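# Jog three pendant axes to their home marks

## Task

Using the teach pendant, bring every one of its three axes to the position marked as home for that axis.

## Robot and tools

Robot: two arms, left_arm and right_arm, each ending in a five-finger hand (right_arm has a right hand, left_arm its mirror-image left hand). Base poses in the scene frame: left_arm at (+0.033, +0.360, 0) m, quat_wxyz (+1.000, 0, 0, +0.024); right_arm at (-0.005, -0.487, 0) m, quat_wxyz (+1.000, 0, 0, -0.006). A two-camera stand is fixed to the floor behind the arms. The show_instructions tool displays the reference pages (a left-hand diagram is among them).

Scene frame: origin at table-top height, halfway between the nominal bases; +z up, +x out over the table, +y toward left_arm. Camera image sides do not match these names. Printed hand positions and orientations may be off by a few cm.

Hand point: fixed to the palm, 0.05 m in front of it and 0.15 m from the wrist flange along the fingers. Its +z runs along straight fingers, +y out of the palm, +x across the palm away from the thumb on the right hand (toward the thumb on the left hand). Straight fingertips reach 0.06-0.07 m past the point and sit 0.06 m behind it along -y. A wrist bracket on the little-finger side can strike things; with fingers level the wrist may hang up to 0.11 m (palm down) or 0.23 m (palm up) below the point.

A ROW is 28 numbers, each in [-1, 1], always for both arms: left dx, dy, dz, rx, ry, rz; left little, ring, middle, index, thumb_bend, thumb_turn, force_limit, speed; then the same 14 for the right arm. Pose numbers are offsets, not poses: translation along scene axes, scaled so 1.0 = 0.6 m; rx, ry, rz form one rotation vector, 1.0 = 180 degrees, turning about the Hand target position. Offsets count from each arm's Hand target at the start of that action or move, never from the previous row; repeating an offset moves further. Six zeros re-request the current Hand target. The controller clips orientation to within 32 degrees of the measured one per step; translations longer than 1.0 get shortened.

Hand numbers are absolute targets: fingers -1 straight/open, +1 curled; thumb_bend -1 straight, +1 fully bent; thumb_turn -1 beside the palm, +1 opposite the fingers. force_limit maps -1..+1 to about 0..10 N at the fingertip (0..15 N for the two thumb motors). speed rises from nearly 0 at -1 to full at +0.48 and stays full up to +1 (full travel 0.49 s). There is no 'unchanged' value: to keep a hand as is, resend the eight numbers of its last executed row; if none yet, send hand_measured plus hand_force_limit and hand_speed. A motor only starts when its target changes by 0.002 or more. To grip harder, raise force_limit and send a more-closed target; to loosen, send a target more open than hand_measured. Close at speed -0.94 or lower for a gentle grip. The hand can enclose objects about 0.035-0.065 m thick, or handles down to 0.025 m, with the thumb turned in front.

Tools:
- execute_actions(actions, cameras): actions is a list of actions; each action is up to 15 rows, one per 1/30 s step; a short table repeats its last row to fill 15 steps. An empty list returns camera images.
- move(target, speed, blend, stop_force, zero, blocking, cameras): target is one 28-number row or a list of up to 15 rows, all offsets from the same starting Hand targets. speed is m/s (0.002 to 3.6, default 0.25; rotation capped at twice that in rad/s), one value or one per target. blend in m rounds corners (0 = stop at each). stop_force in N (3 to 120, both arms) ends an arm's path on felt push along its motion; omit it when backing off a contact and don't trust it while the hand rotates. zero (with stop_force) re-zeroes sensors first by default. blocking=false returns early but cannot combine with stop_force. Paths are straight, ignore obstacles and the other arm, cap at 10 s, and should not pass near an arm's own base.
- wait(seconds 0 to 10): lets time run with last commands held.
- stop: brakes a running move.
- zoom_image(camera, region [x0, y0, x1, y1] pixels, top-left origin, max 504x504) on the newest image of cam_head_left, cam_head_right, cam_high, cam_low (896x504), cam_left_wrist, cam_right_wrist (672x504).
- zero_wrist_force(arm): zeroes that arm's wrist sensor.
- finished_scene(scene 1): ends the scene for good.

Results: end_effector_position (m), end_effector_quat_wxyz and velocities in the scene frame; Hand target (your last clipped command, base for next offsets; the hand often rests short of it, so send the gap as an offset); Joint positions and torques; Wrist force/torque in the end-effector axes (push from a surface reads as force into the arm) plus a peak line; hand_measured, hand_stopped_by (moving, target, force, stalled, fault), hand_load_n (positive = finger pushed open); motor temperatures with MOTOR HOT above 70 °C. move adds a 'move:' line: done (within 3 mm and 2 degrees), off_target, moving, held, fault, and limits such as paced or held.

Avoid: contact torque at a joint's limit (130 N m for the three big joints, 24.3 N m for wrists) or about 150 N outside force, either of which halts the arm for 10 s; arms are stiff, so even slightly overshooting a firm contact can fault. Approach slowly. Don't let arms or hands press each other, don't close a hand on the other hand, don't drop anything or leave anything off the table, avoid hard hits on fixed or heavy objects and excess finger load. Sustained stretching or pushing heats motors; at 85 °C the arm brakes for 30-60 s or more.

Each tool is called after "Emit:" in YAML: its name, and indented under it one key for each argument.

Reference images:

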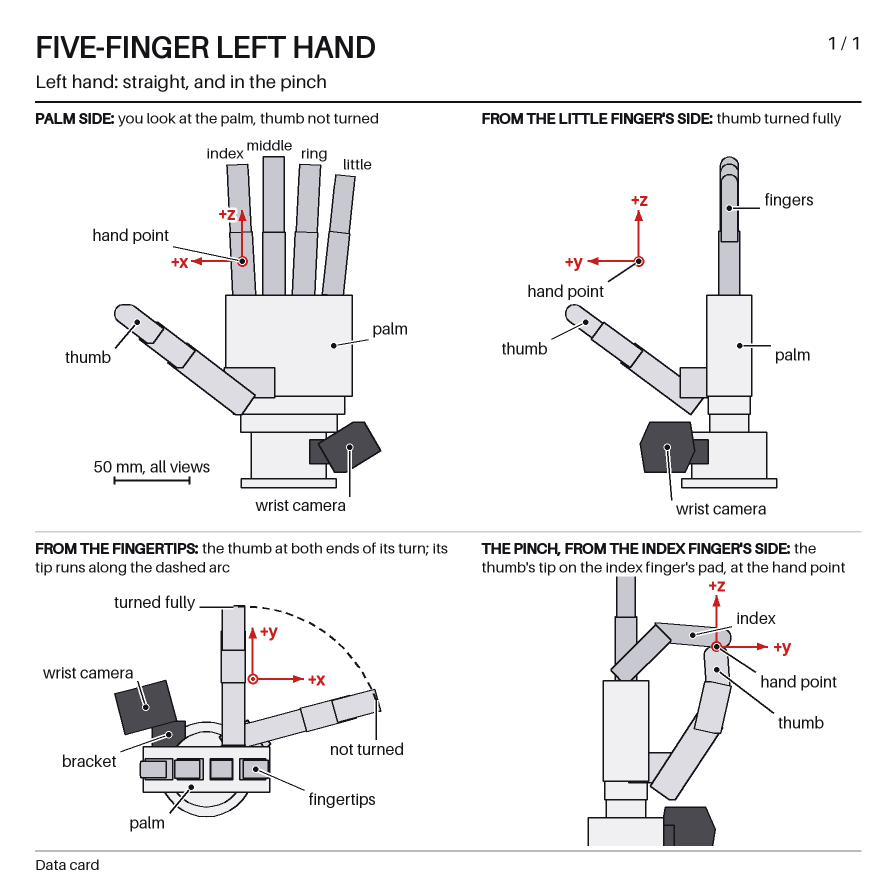

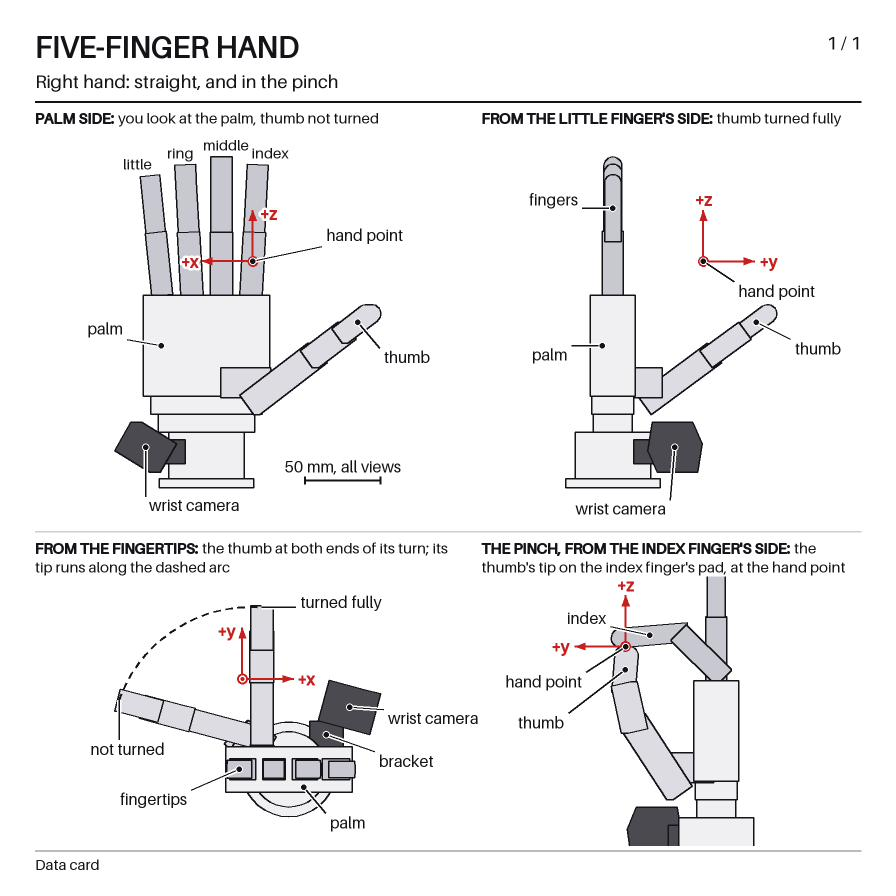

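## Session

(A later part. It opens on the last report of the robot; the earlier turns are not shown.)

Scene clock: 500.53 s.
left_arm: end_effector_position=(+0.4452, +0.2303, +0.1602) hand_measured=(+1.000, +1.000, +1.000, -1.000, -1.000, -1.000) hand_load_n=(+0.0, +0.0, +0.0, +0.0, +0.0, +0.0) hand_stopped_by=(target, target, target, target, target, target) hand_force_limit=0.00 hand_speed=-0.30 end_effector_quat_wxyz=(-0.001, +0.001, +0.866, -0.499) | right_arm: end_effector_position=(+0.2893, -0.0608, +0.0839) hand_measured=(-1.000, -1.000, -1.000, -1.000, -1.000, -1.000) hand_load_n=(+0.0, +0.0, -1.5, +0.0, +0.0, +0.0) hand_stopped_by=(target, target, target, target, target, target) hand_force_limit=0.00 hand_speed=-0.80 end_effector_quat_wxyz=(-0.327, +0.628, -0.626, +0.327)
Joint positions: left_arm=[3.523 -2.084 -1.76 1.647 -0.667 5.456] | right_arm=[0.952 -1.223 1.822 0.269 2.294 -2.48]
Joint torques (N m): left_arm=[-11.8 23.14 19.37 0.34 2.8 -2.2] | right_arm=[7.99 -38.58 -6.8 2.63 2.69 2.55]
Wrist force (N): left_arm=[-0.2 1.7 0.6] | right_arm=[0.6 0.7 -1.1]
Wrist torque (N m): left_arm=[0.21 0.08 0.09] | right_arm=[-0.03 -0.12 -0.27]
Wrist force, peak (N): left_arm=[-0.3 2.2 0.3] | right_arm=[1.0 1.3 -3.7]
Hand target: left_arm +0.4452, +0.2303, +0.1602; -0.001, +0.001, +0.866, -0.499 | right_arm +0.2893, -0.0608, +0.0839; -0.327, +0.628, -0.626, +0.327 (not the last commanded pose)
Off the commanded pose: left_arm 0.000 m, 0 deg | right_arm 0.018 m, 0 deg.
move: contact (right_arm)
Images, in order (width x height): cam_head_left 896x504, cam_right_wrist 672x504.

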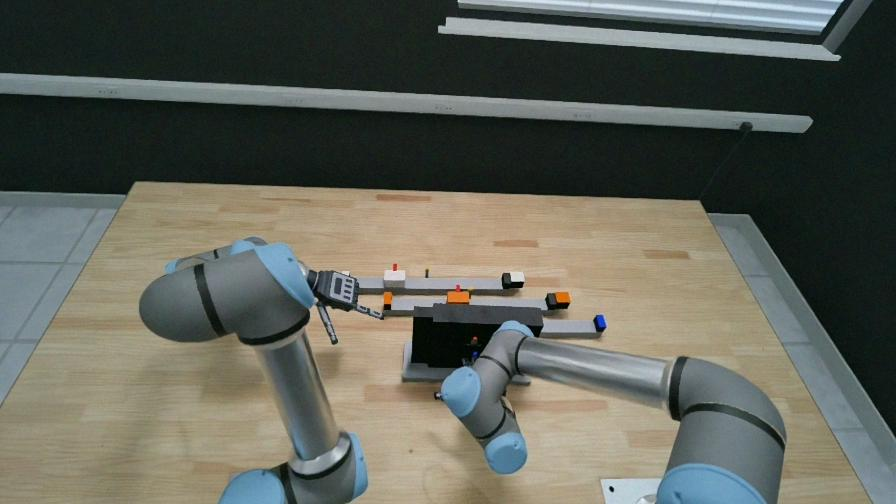

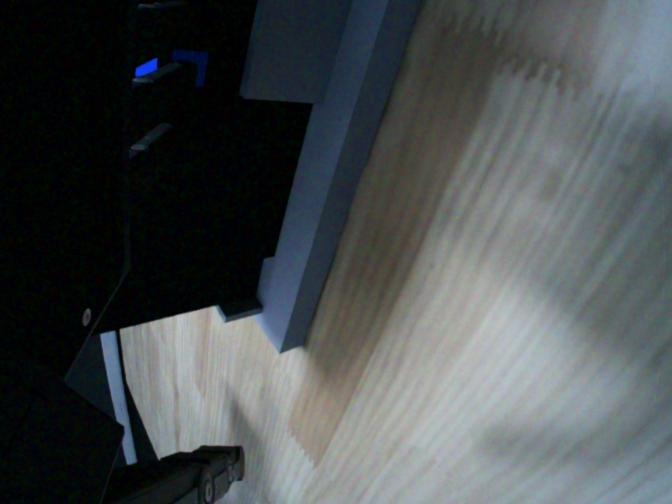

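Emit:
move:
  target:
    - [0,0,0,0,0,0,1,1,1,-1,-1,-1,0,-0.3,-0.05,0,0,0,0,0,-1,-1,-1,-1,-1,-1,0,-0.8]
    - [0,0,0,0,0,0,1,1,1,-1,-1,-1,0,-0.3,-0.05,0,0.115,0,0,0,-1,-1,-1,-1,-1,-1,0,-0.8]
  blend: 0.01
  cameras: ["cam_right_wrist","cam_head_left"]
  speed: 0.15

Emit:
zoom_image:
  camera: "cam_head_left"
  region: [455, 320, 545, 388]

Emit:
zoom_image:
  camera: "cam_right_wrist"
  region: [120, 0, 320, 150]

Scene clock: 522.20 s.
left_arm: end_effector_position=(+0.4452, +0.2303, +0.1602) hand_measured=(+1.000, +1.000, +1.000, -1.000, -1.000, -1.000) hand_load_n=(+0.0, +0.5, +0.0, -0.5, +0.0, -0.5) hand_stopped_by=(target, target, target, target, target, target) hand_force_limit=0.00 hand_speed=-0.30 end_effector_quat_wxyz=(-0.001, +0.001, +0.866, -0.499) | right_arm: end_effector_position=(+0.2593, -0.0608, +0.1528) hand_measured=(-1.000, -1.000, -1.000, -1.000, -1.000, -1.000) hand_load_n=(+0.0, +0.0, -0.5, +0.0, +0.0, +0.0) hand_stopped_by=(target, target, target, target, target, target) hand_force_limit=0.00 hand_speed=-0.80 end_effector_quat_wxyz=(-0.327, +0.628, -0.626, +0.327)
Joint positions: left_arm=[3.523 -2.084 -1.76 1.647 -0.667 5.456] | right_arm=[1.016 -1.313 1.753 0.474 2.334 -2.413]
Joint torques (N m): left_arm=[-10.55 24.49 18.57 0.39 2.96 -1.83] | right_arm=[8.73 -37.4 -23.04 2.79 2.67 2.5]
Wrist force (N): left_arm=[-0.3 2.0 0.4] | right_arm=[0.7 -1.0 1.2]
Wrist torque (N m): left_arm=[0.26 0.08 0.08] | right_arm=[-0.21 -0.25 -0.30]
Wrist force, peak (N): left_arm=[-0.1 2.2 0.3] | right_arm=[0.6 -1.5 1.9]
Hand target: left_arm +0.4452, +0.2303, +0.1602; -0.001, +0.001, +0.866, -0.499 | right_arm +0.2593, -0.0608, +0.1529; -0.327, +0.628, -0.626, +0.327
Off the commanded pose: left_arm 0.000 m, 0 deg | right_arm 0.000 m, 0 deg.
move: done
Images, in order (width x height): cam_head_left 896x504, cam_right_wrist 672x504.

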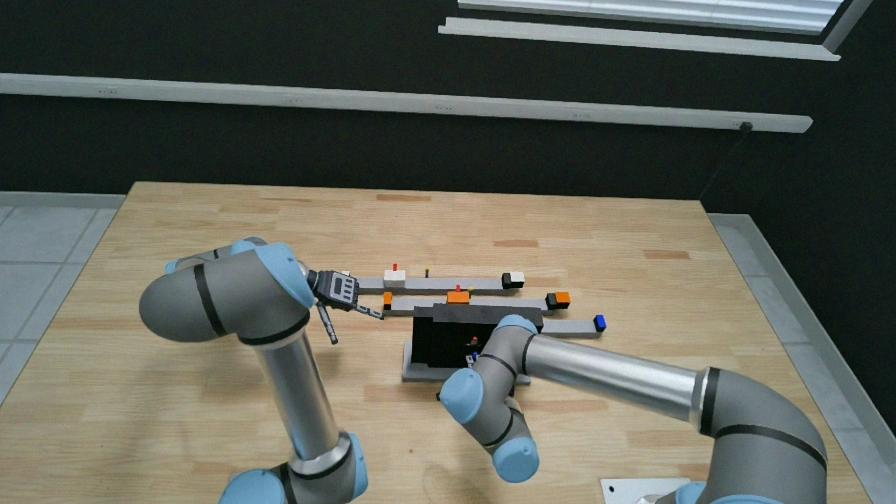

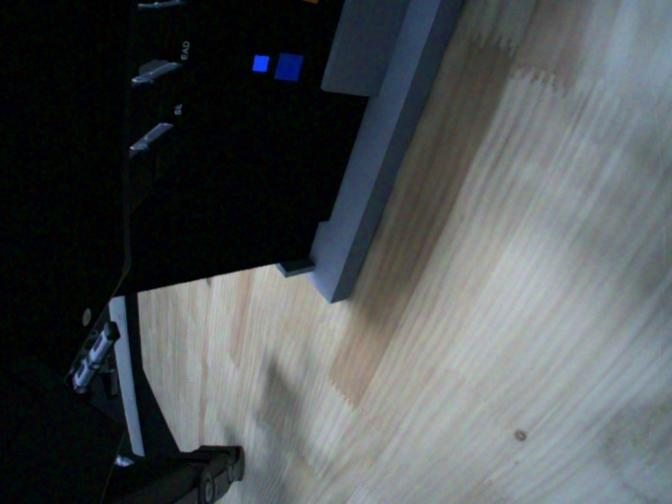

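Scaled by 5.600 from the camera's 896x504 image, which has a finer 1280x720 frame.

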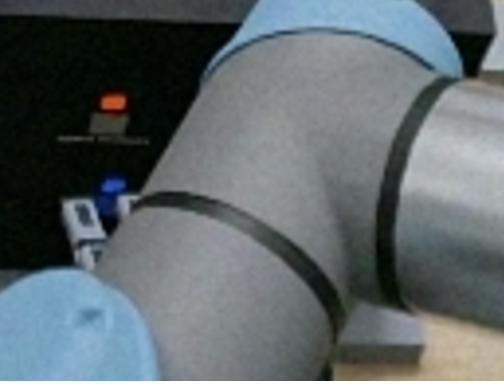

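Scaled by 2.520 from the camera's 672x504 image, which has a finer 960x720 frame.

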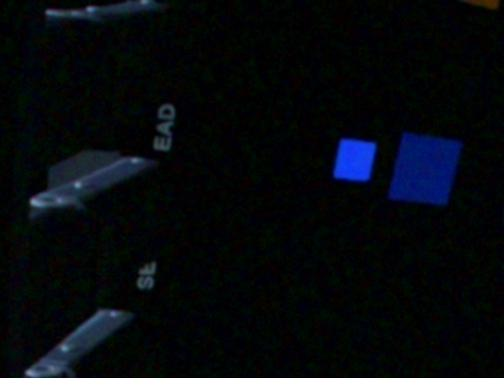

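Emit:
move:
  target: [0,0,0,0,0,0,1,1,1,-1,-1,-1,0,-0.3,0.02,0.009,0.0105,0,0,0,-1,-1,-1,-1,-1,-1,0,-0.8]
  cameras: ["cam_right_wrist"]
  speed: 0.1

Emit:
zoom_image:
  camera: "cam_right_wrist"
  region: [120, 0, 320, 150]

Emit:
move:
  target: [0,0,0,0,0,0,1,1,1,-1,-1,-1,0,-0.3,0.05,0,0,0,0,0,-1,-1,-1,-1,-1,-1,0,-0.8]
  cameras: ["cam_right_wrist","cam_head_left"]
  speed: 0.012
  stop_force: 4

Emit:
zoom_image:
  camera: "cam_head_left"
  region: [455, 310, 545, 378]

Emit:
zoom_image:
  camera: "cam_right_wrist"
  region: [120, 0, 320, 150]

Scene clock: 551.30 s.
left_arm: end_effector_position=(+0.4452, +0.2303, +0.1602) hand_measured=(+1.000, +1.000, +1.000, -1.000, -1.000, -1.000) hand_load_n=(+0.0, +0.0, +0.0, +0.0, +0.0, +0.0) hand_stopped_by=(target, target, target, target, target, target) hand_force_limit=0.00 hand_speed=-0.30 end_effector_quat_wxyz=(-0.001, +0.001, +0.866, -0.499) | right_arm: end_effector_position=(+0.2712, -0.0554, +0.1592) hand_measured=(-1.000, -1.000, -1.000, -1.000, -1.000, -1.000) hand_load_n=(+0.0, +0.0, -0.5, +0.0, +0.0, +0.0) hand_stopped_by=(target, target, target, target, target, target) hand_force_limit=0.00 hand_speed=-0.80 end_effector_quat_wxyz=(-0.327, +0.628, -0.626, +0.327)
Joint positions: left_arm=[3.523 -2.084 -1.76 1.647 -0.667 5.456] | right_arm=[0.998 -1.304 1.72 0.484 2.323 -2.433]
Joint torques (N m): left_arm=[-10.76 23.41 18.44 0.34 3.05 -1.83] | right_arm=[-8.85 -19.09 -23.83 3.1 -0.89 -2.43]
Wrist force (N): left_arm=[-0.3 2.0 0.5] | right_arm=[0.6 -1.1 1.4]
Wrist torque (N m): left_arm=[0.26 0.07 0.08] | right_arm=[-0.23 -0.24 -0.21]
Wrist force, peak (N): left_arm=[-0.2 2.2 0.3] | right_arm=[0.7 -1.3 1.6]
Hand target: left_arm +0.4452, +0.2303, +0.1602; -0.001, +0.001, +0.866, -0.499 | right_arm +0.2713, -0.0554, +0.1592; -0.327, +0.628, -0.626, +0.327
Off the commanded pose: left_arm 0.000 m, 0 deg | right_arm 0.000 m, 0 deg.
move: done
Images, in order (width x height): cam_right_wrist 672x504.

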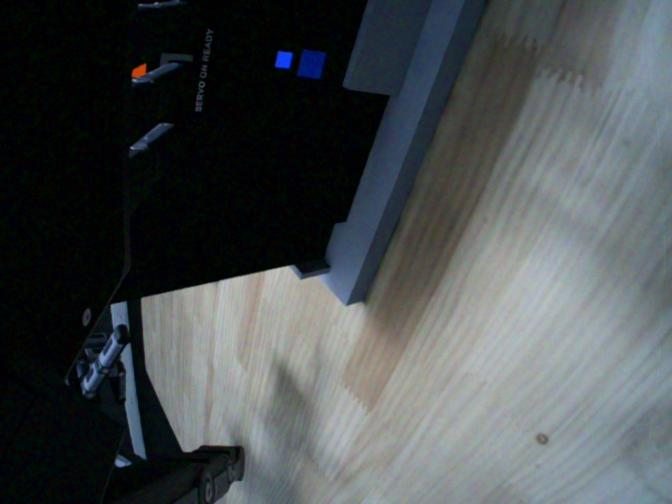

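Scaled by 2.520 from the camera's 672x504 image, which has a finer 960x720 frame.

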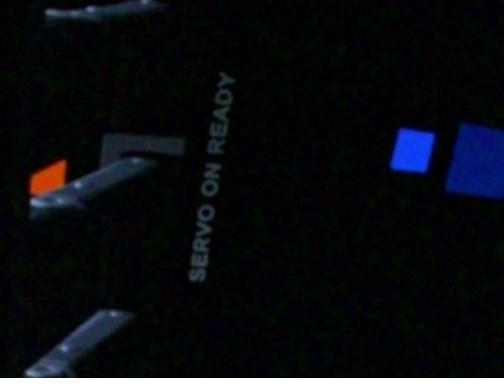

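Scene clock: 554.03 s.
left_arm: end_effector_position=(+0.4452, +0.2303, +0.1602) hand_measured=(+1.000, +1.000, +1.000, -1.000, -1.000, -1.000) hand_load_n=(+0.0, +0.0, +0.0, +0.0, +0.0, -0.5) hand_stopped_by=(target, target, target, target, target, target) hand_force_limit=0.00 hand_speed=-0.30 end_effector_quat_wxyz=(-0.001, +0.001, +0.866, -0.499) | right_arm: end_effector_position=(+0.2901, -0.0554, +0.1592) hand_measured=(-1.000, -1.000, -1.000, -1.000, -1.000, -1.000) hand_load_n=(+0.0, +0.0, -1.5, +0.0, +0.0, +0.0) hand_stopped_by=(target, target, target, target, target, target) hand_force_limit=0.00 hand_speed=-0.80 end_effector_quat_wxyz=(-0.327, +0.628, -0.626, +0.327)
Joint positions: left_arm=[3.523 -2.084 -1.76 1.647 -0.667 5.456] | right_arm=[0.959 -1.297 1.706 0.464 2.298 -2.474]
Joint torques (N m): left_arm=[-12.14 24.69 18.83 0.19 3.05 -1.93] | right_arm=[7.13 -36.87 -8.54 2.45 2.74 2.53]
Wrist force (N): left_arm=[-0.3 1.9 0.3] | right_arm=[1.2 1.5 -1.6]
Wrist torque (N m): left_arm=[0.24 0.08 0.09] | right_arm=[-0.01 -0.12 -0.23]
Wrist force, peak (N): left_arm=[-0.3 2.1 0.3] | right_arm=[2.1 0.0 -2.3]
Hand target: left_arm +0.4452, +0.2303, +0.1602; -0.001, +0.001, +0.866, -0.499 | right_arm +0.2901, -0.0554, +0.1592; -0.327, +0.628, -0.626, +0.327 (not the last commanded pose)
Off the commanded pose: left_arm 0.000 m, 0 deg | right_arm 0.011 m, 0 deg.
move: contact (right_arm)
Images, in order (width x height): cam_head_left 896x504, cam_right_wrist 672x504.

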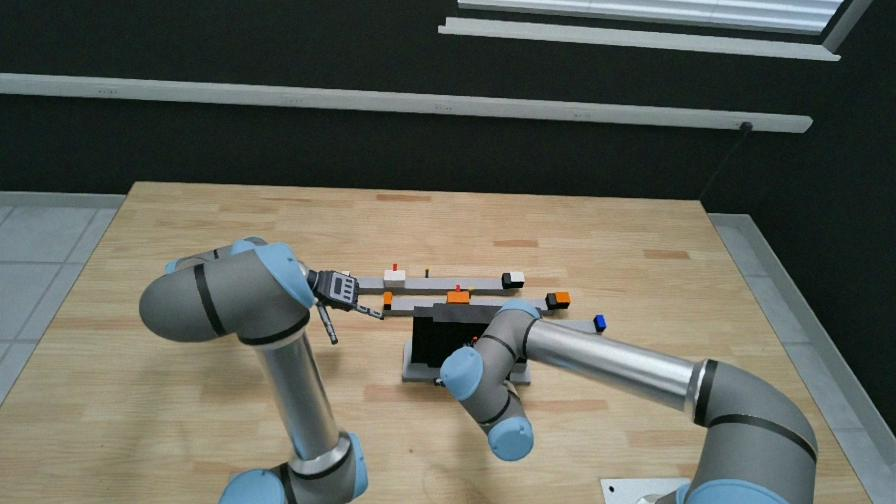

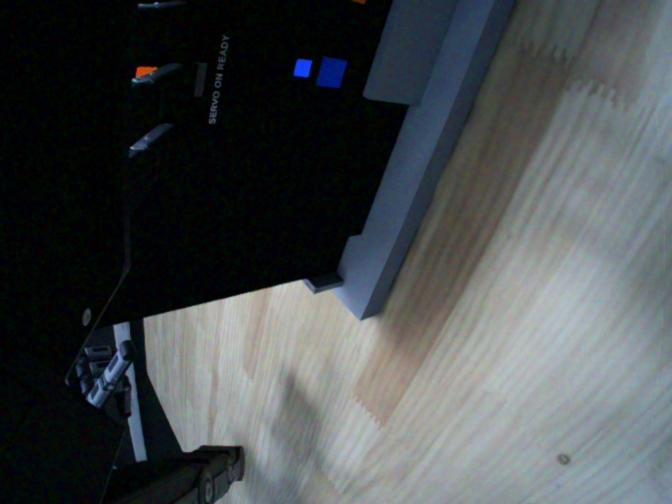

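Scaled by 5.600 from the camera's 896x504 image, which has a finer 1280x720 frame.

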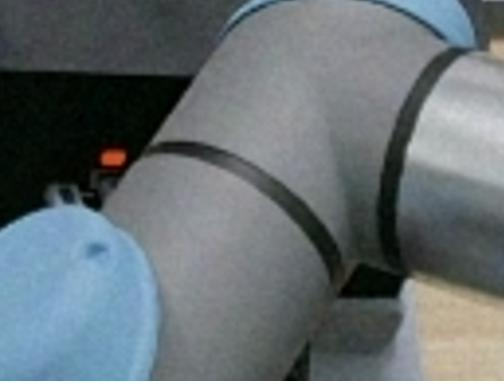

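Scaled by 2.520 from the camera's 672x504 image, which has a finer 960x720 frame.

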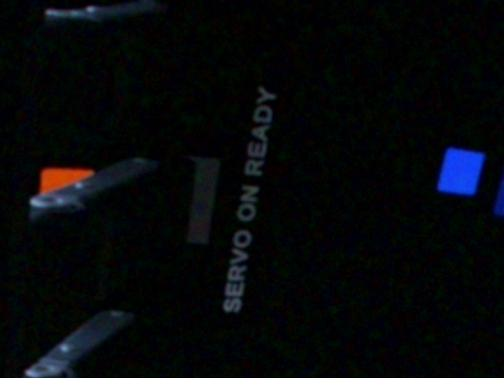

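Emit:
move:
  target: [0,0,0,0,0,0,1,1,1,-1,-1,-1,0,-0.3,-0.035,0,-0.006,0,0,0,-1,-1,-1,-1,-1,-1,0,-0.8]
  cameras: ["cam_right_wrist","cam_head_left"]
  speed: 0.1

Emit:
zoom_image:
  camera: "cam_right_wrist"
  region: [120, 0, 320, 150]

Emit:
wait:
  seconds: 0.3
  cameras: ["cam_right_wrist"]

Emit:
wait:
  seconds: 0.4
  cameras: ["cam_right_wrist"]

Scene clock: 562.70 s.
left_arm: end_effector_position=(+0.4452, +0.2303, +0.1602) hand_measured=(+1.000, +1.000, +1.000, -1.000, -1.000, -1.000) hand_load_n=(+0.0, +0.0, +0.0, +0.0, +0.0, -0.5) hand_stopped_by=(target, target, target, target, target, target) hand_force_limit=0.00 hand_speed=-0.30 end_effector_quat_wxyz=(-0.001, +0.001, +0.866, -0.499) | right_arm: end_effector_position=(+0.2692, -0.0554, +0.1557) hand_measured=(-1.000, -1.000, -1.000, -1.000, -1.000, -1.000) hand_load_n=(+0.0, +0.0, +0.0, +0.0, +0.0, +0.0) hand_stopped_by=(target, target, target, target, target, target) hand_force_limit=0.00 hand_speed=-0.80 end_effector_quat_wxyz=(-0.327, +0.628, -0.626, +0.327)
Joint positions: left_arm=[3.523 -2.084 -1.76 1.647 -0.667 5.456] | right_arm=[1.002 -1.301 1.727 0.477 2.326 -2.428]
Joint torques (N m): left_arm=[-10.88 25.84 20.02 0.09 3.11 -1.46] | right_arm=[8.46 -33.73 -8.03 3.11 2.76 2.98]
Wrist force (N): left_arm=[-0.1 1.8 0.4] | right_arm=[0.6 -1.0 1.5]
Wrist torque (N m): left_arm=[0.23 0.06 0.10] | right_arm=[-0.23 -0.24 -0.32]
Wrist force, peak (N): left_arm=[-0.1 2.1 0.4] | right_arm=[1.4 1.5 -1.8]
Hand target: left_arm +0.4452, +0.2303, +0.1602; -0.001, +0.001, +0.866, -0.499 | right_arm +0.2691, -0.0554, +0.1556; -0.327, +0.628, -0.626, +0.327
Off the commanded pose: left_arm 0.000 m, 0 deg | right_arm 0.000 m, 0 deg.
move: done
Images, in order (width x height): cam_head_left 896x504, cam_right_wrist 672x504.

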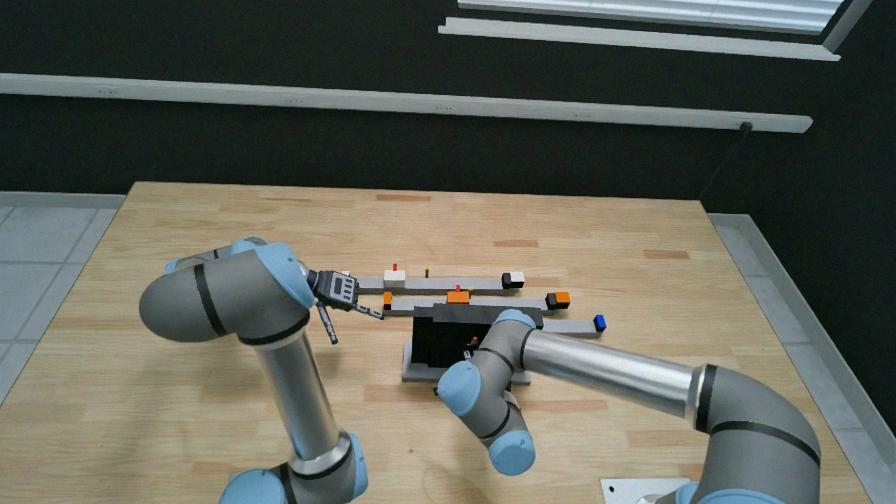

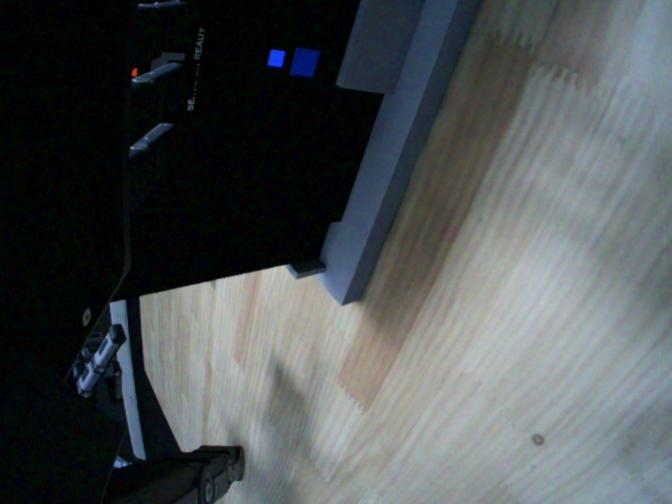

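Scaled by 2.520 from the camera's 672x504 image, which has a finer 960x720 frame.

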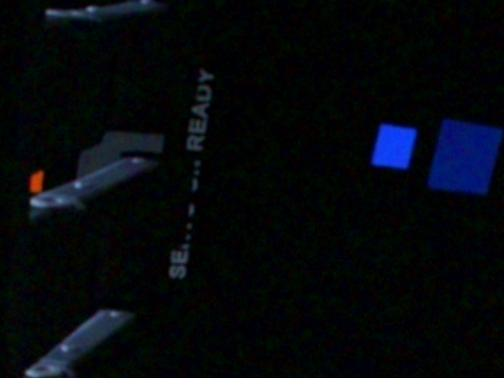

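Scene clock: 563.00 s.
left_arm: end_effector_position=(+0.4452, +0.2303, +0.1602) hand_measured=(+1.000, +1.000, +1.000, -1.000, -1.000, -1.000) hand_load_n=(+0.0, +0.0, +0.0, +0.0, +0.0, +0.0) hand_stopped_by=(target, target, target, target, target, target) hand_force_limit=0.00 hand_speed=-0.30 end_effector_quat_wxyz=(-0.001, +0.001, +0.866, -0.499) | right_arm: end_effector_position=(+0.2691, -0.0554, +0.1556) hand_measured=(-1.000, -1.000, -1.000, -1.000, -1.000, -1.000) hand_load_n=(+0.0, +0.0, +0.0, +0.0, +0.0, +0.0) hand_stopped_by=(target, target, target, target, target, target) hand_force_limit=0.00 hand_speed=-0.80 end_effector_quat_wxyz=(-0.327, +0.628, -0.626, +0.327)
Joint positions: left_arm=[3.523 -2.084 -1.76 1.647 -0.667 5.456] | right_arm=[1.002 -1.301 1.727 0.477 2.326 -2.428]
Joint torques (N m): left_arm=[-12.23 25.57 17.37 0.31 2.92 -1.72] | right_arm=[8.18 -29.84 -8.35 3.01 2.76 2.42]
Wrist force (N): left_arm=[-0.2 2.0 0.3] | right_arm=[0.8 -1.1 1.2]
Wrist torque (N m): left_arm=[0.27 0.07 0.08] | right_arm=[-0.24 -0.25 -0.31]
Wrist force, peak (N): left_arm=[-0.2 2.1 0.4] | right_arm=[0.8 -1.2 1.4]
Hand target: left_arm +0.4452, +0.2303, +0.1602; -0.001, +0.001, +0.866, -0.499 | right_arm +0.2691, -0.0554, +0.1556; -0.327, +0.628, -0.626, +0.327
Off the commanded pose: left_arm 0.000 m, 0 deg | right_arm 0.000 m, 0 deg.
wait: 0.30 s; at rest by 0.17 s
Images, in order (width x height): cam_right_wrist 672x504.

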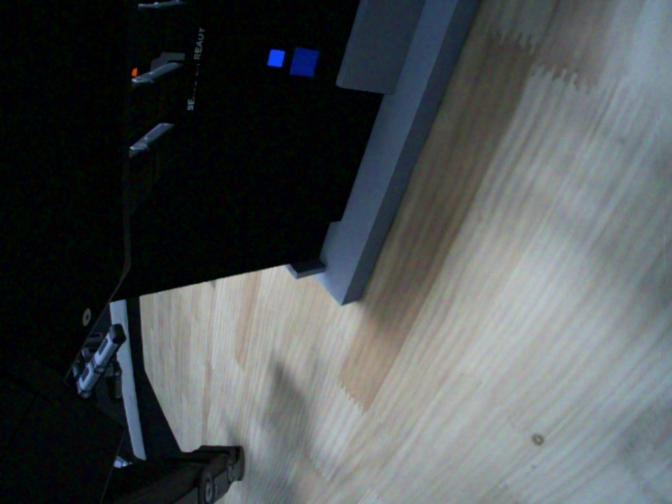

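Scene clock: 563.40 s.
left_arm: end_effector_position=(+0.4452, +0.2303, +0.1602) hand_measured=(+1.000, +1.000, +1.000, -1.000, -1.000, -1.000) hand_load_n=(+0.0, +0.0, +0.0, +0.0, +0.0, +0.0) hand_stopped_by=(target, target, target, target, target, target) hand_force_limit=0.00 hand_speed=-0.30 end_effector_quat_wxyz=(-0.001, +0.001, +0.866, -0.499) | right_arm: end_effector_position=(+0.2691, -0.0554, +0.1556) hand_measured=(-1.000, -1.000, -1.000, -1.000, -1.000, -1.000) hand_load_n=(+0.0, +0.0, +0.0, +0.0, +0.0, +0.0) hand_stopped_by=(target, target, target, target, target, target) hand_force_limit=0.00 hand_speed=-0.80 end_effector_quat_wxyz=(-0.327, +0.628, -0.626, +0.327)
Joint positions: left_arm=[3.523 -2.084 -1.76 1.647 -0.667 5.456] | right_arm=[1.002 -1.301 1.727 0.477 2.326 -2.428]
Joint torques (N m): left_arm=[-11.91 26.07 18.13 0.11 2.8 -1.46] | right_arm=[7.98 -24.31 -8.13 2.97 2.59 2.5]
Wrist force (N): left_arm=[-0.3 1.9 0.3] | right_arm=[0.9 -1.1 1.6]
Wrist torque (N m): left_arm=[0.25 0.07 0.09] | right_arm=[-0.25 -0.28 -0.30]
Wrist force, peak (N): left_arm=[-0.2 2.1 0.2] | right_arm=[0.9 -1.1 1.6]
Hand target: left_arm +0.4452, +0.2303, +0.1602; -0.001, +0.001, +0.866, -0.499 | right_arm +0.2691, -0.0554, +0.1556; -0.327, +0.628, -0.626, +0.327
Off the commanded pose: left_arm 0.000 m, 0 deg | right_arm 0.000 m, 0 deg.
wait: 0.40 s; at rest by 0.17 s
Images, in order (width x height): cam_right_wrist 672x504.

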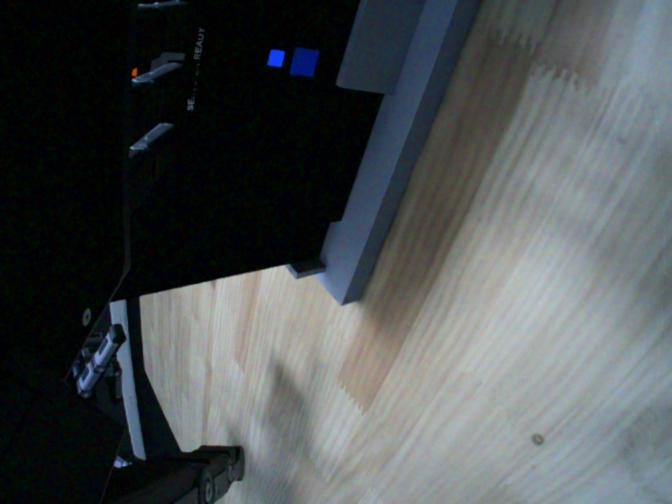

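Emit:
move:
  target: [0,0,0,0,0,0,1,1,1,-1,-1,-1,0,-0.3,0.05,-0.003,0,0,0,0,-1,-1,-1,-1,-1,-1,0,-0.8]
  cameras: ["cam_right_wrist","cam_head_left"]
  speed: 0.012
  stop_force: 6

Emit:
zoom_image:
  camera: "cam_right_wrist"
  region: [120, 0, 320, 150]

Emit:
move:
  target: [0,0,0,0,0,0,1,1,1,-1,-1,-1,0,-0.3,-0.06,0,0,0,0,0,-1,-1,-1,-1,-1,-1,0,-0.8]
  cameras: ["cam_right_wrist","cam_head_left"]
  speed: 0.1

Emit:
zoom_image:
  camera: "cam_right_wrist"
  region: [120, 0, 320, 150]

Emit:
zoom_image:
  camera: "cam_head_left"
  region: [455, 310, 545, 378]

Scene clock: 582.10 s.
left_arm: end_effector_position=(+0.4452, +0.2303, +0.1602) hand_measured=(+1.000, +1.000, +1.000, -1.000, -1.000, -1.000) hand_load_n=(+0.0, +0.0, +0.0, +0.0, +0.0, +0.0) hand_stopped_by=(target, target, target, target, target, target) hand_force_limit=0.00 hand_speed=-0.30 end_effector_quat_wxyz=(-0.001, +0.001, +0.866, -0.499) | right_arm: end_effector_position=(+0.2910, -0.0567, +0.1556) hand_measured=(-1.000, -1.000, -1.000, -1.000, -1.000, -1.000) hand_load_n=(+0.0, +0.0, -4.0, +0.0, +0.0, +0.0) hand_stopped_by=(target, target, target, target, target, target) hand_force_limit=0.00 hand_speed=-0.80 end_effector_quat_wxyz=(-0.327, +0.628, -0.626, +0.327)
Joint positions: left_arm=[3.523 -2.084 -1.76 1.647 -0.667 5.456] | right_arm=[0.955 -1.297 1.715 0.452 2.296 -2.478]
Joint torques (N m): left_arm=[-12 25.87 17.41 0.19 2.87 -1.48] | right_arm=[6.85 -36.29 -9.11 2.24 3.06 2.43]
Wrist force (N): left_arm=[-0.1 2.0 0.3] | right_arm=[1.1 1.6 -2.7]
Wrist torque (N m): left_arm=[0.28 0.05 0.09] | right_arm=[-0.05 -0.12 -0.21]
Wrist force, peak (N): left_arm=[-0.2 2.2 0.2] | right_arm=[0.5 4.2 -12.0]
Hand target: left_arm +0.4452, +0.2303, +0.1602; -0.001, +0.001, +0.866, -0.499 | right_arm +0.2910, -0.0567, +0.1556; -0.327, +0.628, -0.626, +0.327 (not the last commanded pose)
Off the commanded pose: left_arm 0.000 m, 0 deg | right_arm 0.008 m, 0 deg.
move: contact (right_arm)
Images, in order (width x height): cam_head_left 896x504, cam_right_wrist 672x504.

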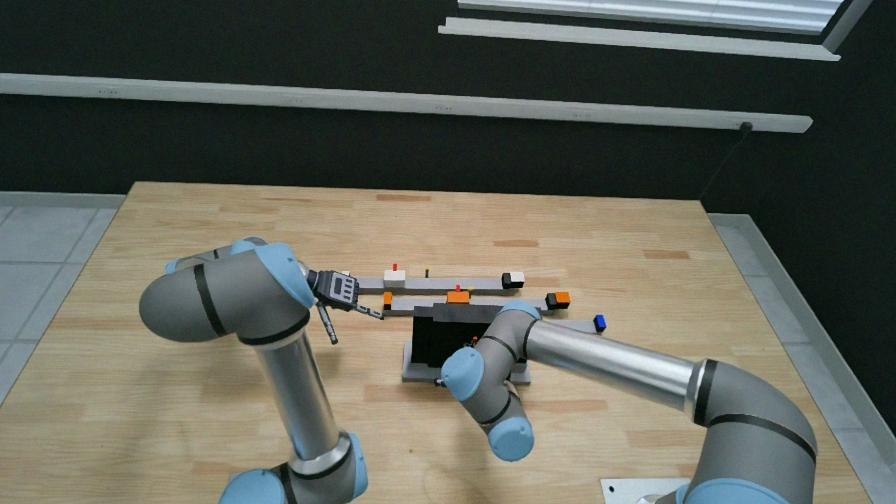

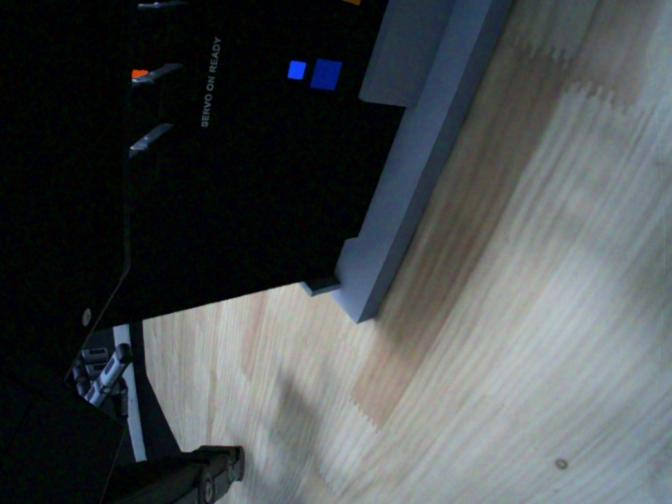

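Scaled by 2.520 from the camera's 672x504 image, which has a finer 960x720 frame.

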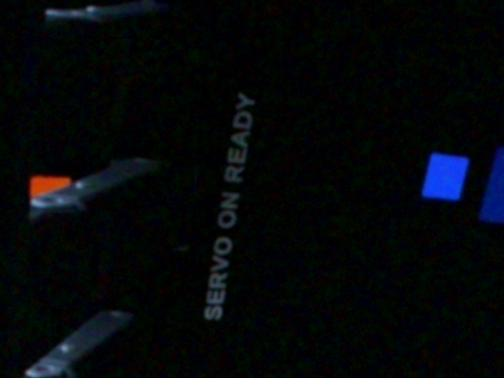

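Scene clock: 583.07 s.
left_arm: end_effector_position=(+0.4452, +0.2303, +0.1602) hand_measured=(+1.000, +1.000, +1.000, -1.000, -1.000, -1.000) hand_load_n=(+0.0, +0.0, +0.5, -0.5, +0.0, -0.5) hand_stopped_by=(target, target, target, target, target, target) hand_force_limit=0.00 hand_speed=-0.30 end_effector_quat_wxyz=(-0.001, +0.001, +0.866, -0.499) | right_arm: end_effector_position=(+0.2551, -0.0567, +0.1557) hand_measured=(-1.000, -1.000, -1.000, -1.000, -1.000, -1.000) hand_load_n=(+0.0, +0.0, +0.0, +0.0, +0.0, +0.0) hand_stopped_by=(target, target, target, target, target, target) hand_force_limit=0.00 hand_speed=-0.80 end_effector_quat_wxyz=(-0.327, +0.628, -0.626, +0.327)
Joint positions: left_arm=[3.523 -2.084 -1.76 1.647 -0.667 5.456] | right_arm=[1.031 -1.307 1.739 0.492 2.343 -2.396]
Joint torques (N m): left_arm=[-10.68 26.78 19.08 0.4 2.81 -1.34] | right_arm=[9.44 -29.47 -7.72 3.09 2.71 2.39]
Wrist force (N): left_arm=[-0.2 1.9 0.3] | right_arm=[0.5 -1.0 1.5]
Wrist torque (N m): left_arm=[0.26 0.06 0.09] | right_arm=[-0.23 -0.23 -0.31]
Wrist force, peak (N): left_arm=[-0.1 2.1 0.4] | right_arm=[1.2 2.8 -2.4]
Hand target: left_arm +0.4452, +0.2303, +0.1602; -0.001, +0.001, +0.866, -0.499 | right_arm +0.2550, -0.0567, +0.1556; -0.327, +0.628, -0.626, +0.327
Off the commanded pose: left_arm 0.000 m, 0 deg | right_arm 0.000 m, 0 deg.
move: done
Images, in order (width x height): cam_head_left 896x504, cam_right_wrist 672x504.

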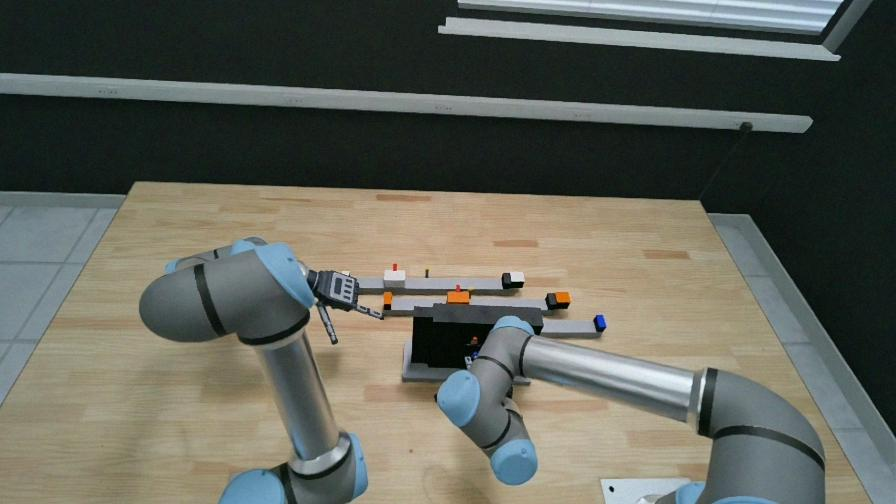

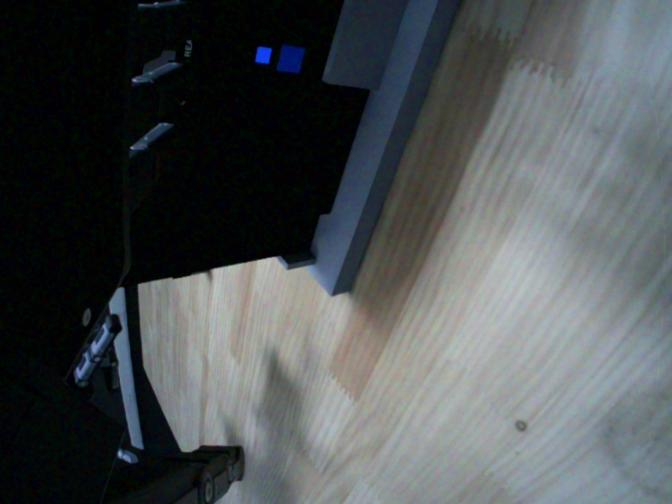

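Scaled by 2.520 from the camera's 672x504 image, which has a finer 960x720 frame.

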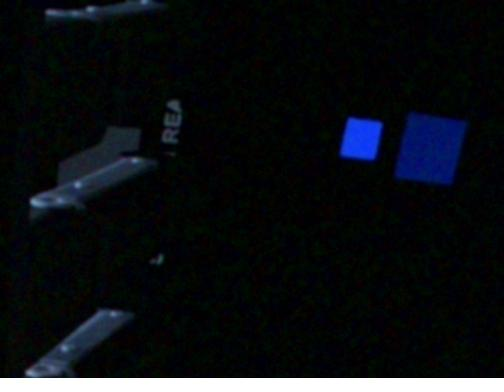

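Scaled by 5.600 from the camera's 896x504 image, which has a finer 1280x720 frame.

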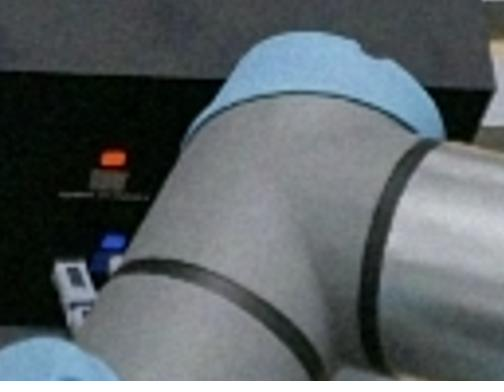

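Emit:
move:
  target:
    - [0,0,-0.02,0,0,0,1,1,1,-1,-1,-1,0,-0.3,-0.09,0,0.02,0,0,0,-1,-1,-1,-1,-1,-1,0,-0.8]
    - [-0.0087,-0.0167,-0.0637,0,0,0,1,1,1,-1,-1,-1,0,-0.3,-0.05,-0.32,0.155,0,0,0,-1,-1,-1,-1,-1,-1,0,-0.8]
  blend: 0.01
  cameras: ["all"]
  speed: 0.2

Emit:
zoom_image:
  camera: "cam_head_left"
  region: [390, 290, 560, 390]

Emit:
zoom_image:
  camera: "cam_high"
  region: [440, 130, 620, 310]

Emit:
zoom_image:
  camera: "cam_low"
  region: [360, 180, 560, 330]

Emit:
zoom_image:
  camera: "cam_right_wrist"
  region: [180, 120, 460, 380]

Scene clock: 618.03 s.
left_arm: end_effector_position=(+0.4400, +0.2202, +0.1219) hand_measured=(+1.000, +1.000, +1.000, -1.000, -1.000, -1.000) hand_load_n=(+0.0, +0.0, +0.0, +0.0, +0.0, -0.5) hand_stopped_by=(target, target, target, target, target, target) hand_force_limit=0.00 hand_speed=-0.30 end_effector_quat_wxyz=(-0.001, +0.001, +0.866, -0.499) | right_arm: end_effector_position=(+0.2250, -0.2487, +0.2486) hand_measured=(-1.000, -1.000, -1.000, -1.000, -1.000, -1.000) hand_load_n=(+0.0, +0.0, +0.0, +0.0, +0.0, +0.0) hand_stopped_by=(target, target, target, target, target, target) hand_force_limit=0.00 hand_speed=-0.80 end_effector_quat_wxyz=(-0.327, +0.628, -0.626, +0.327)
Joint positions: left_arm=[3.507 -2.135 -1.8 1.754 -0.658 5.434] | right_arm=[0.64 -1.944 2.05 0.605 2.073 -2.751]
Joint torques (N m): left_arm=[-12.83 21.45 5.96 0.18 3.48 -1.7] | right_arm=[-9.5 -14.91 -10.38 2.33 -1.05 -2.28]
Wrist force (N): left_arm=[-0.1 2.1 0.3] | right_arm=[0.3 -1.0 1.4]
Wrist torque (N m): left_arm=[0.31 0.04 0.10] | right_arm=[-0.24 -0.19 -0.24]
Wrist force, peak (N): left_arm=[-0.1 2.3 0.3] | right_arm=[0.5 -1.7 2.3]
Hand target: left_arm +0.4400, +0.2202, +0.1219; -0.001, +0.001, +0.866, -0.499 | right_arm +0.2250, -0.2487, +0.2486; -0.327, +0.628, -0.626, +0.327
Off the commanded pose: left_arm 0.000 m, 0 deg | right_arm 0.000 m, 0 deg.
move: done

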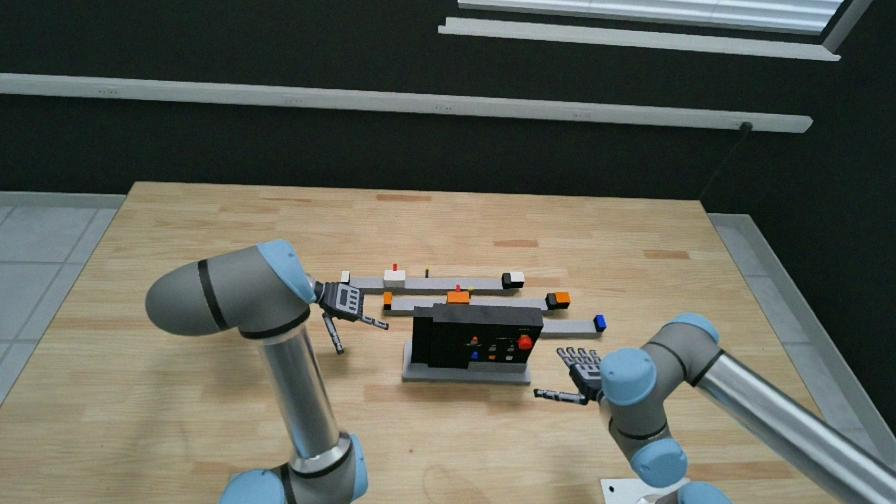

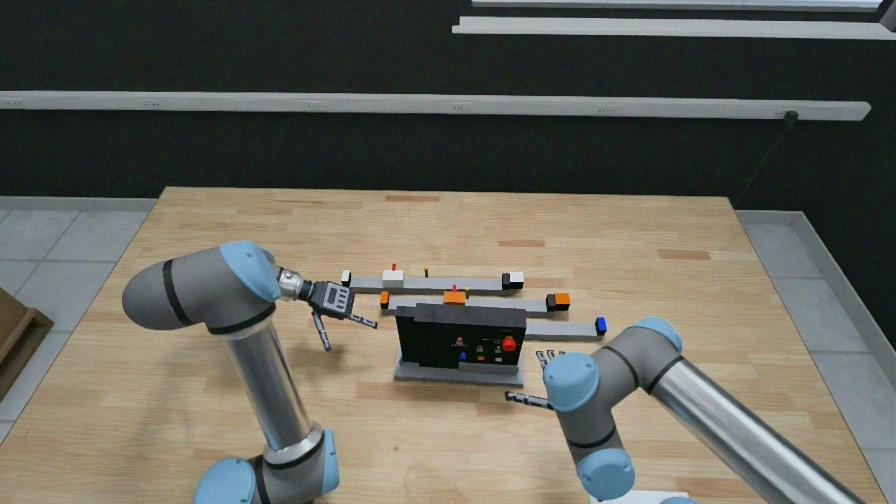

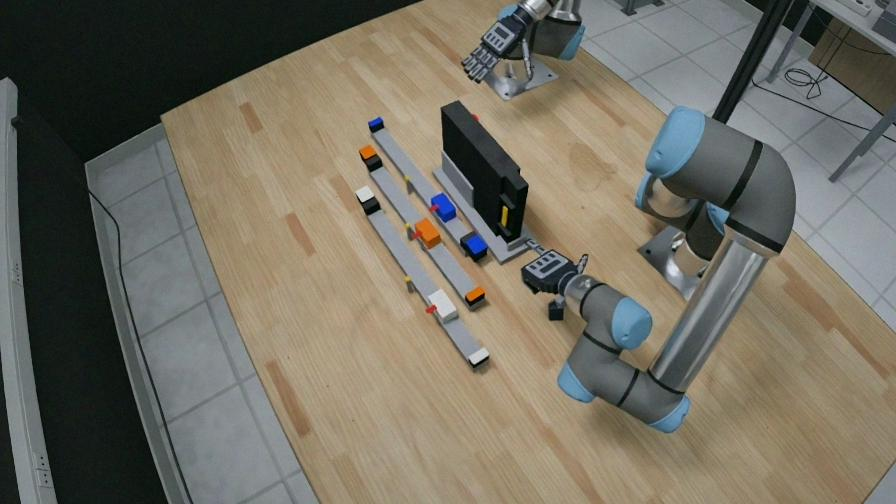

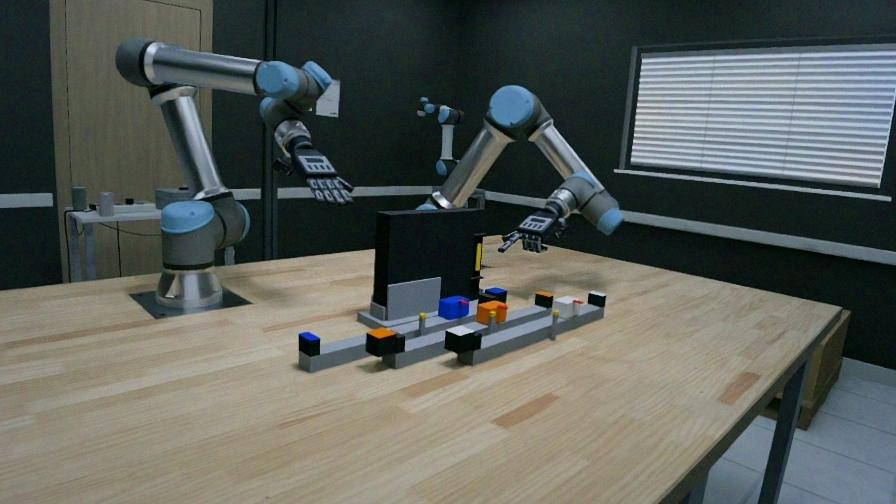

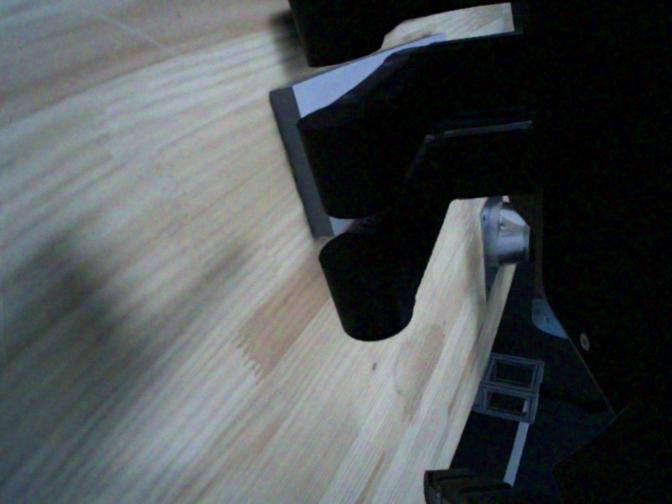

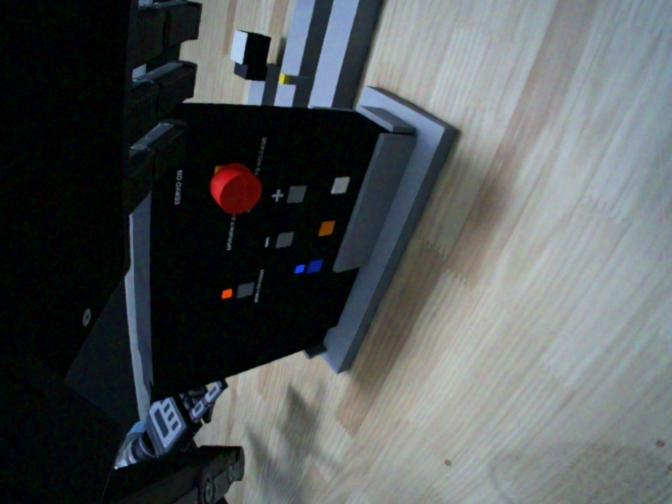

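Scaled by 2.965 from the camera's 896x504 image, which has a finer 1280x720 frame.

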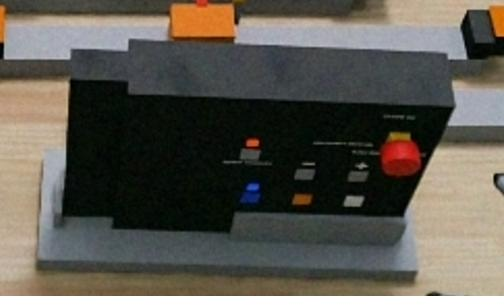

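Scaled by 2.800 from the camera's 896x504 image, which has a finer 1280x720 frame.

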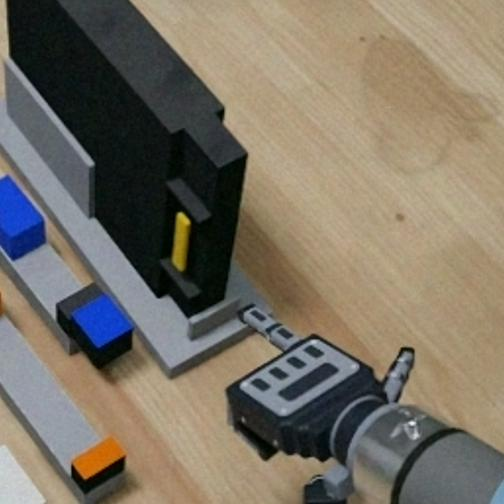

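Scaled by 2.520 from the camera's 896x504 image, which has a finer 1280x720 frame.

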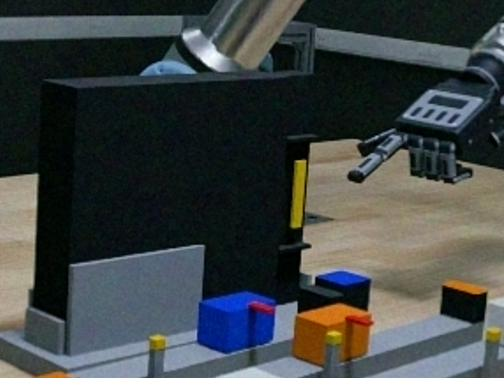

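Scaled by 1.800 from the camera's 672x504 image, which has a finer 960x720 frame.

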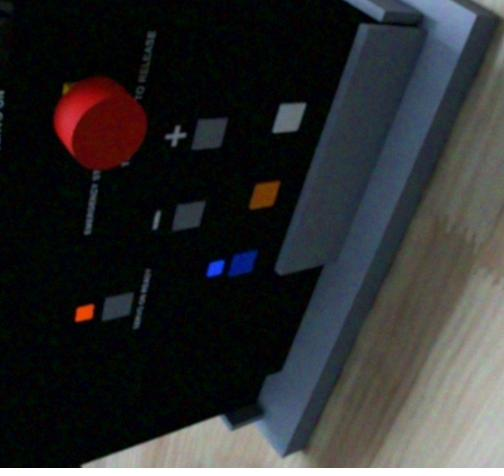

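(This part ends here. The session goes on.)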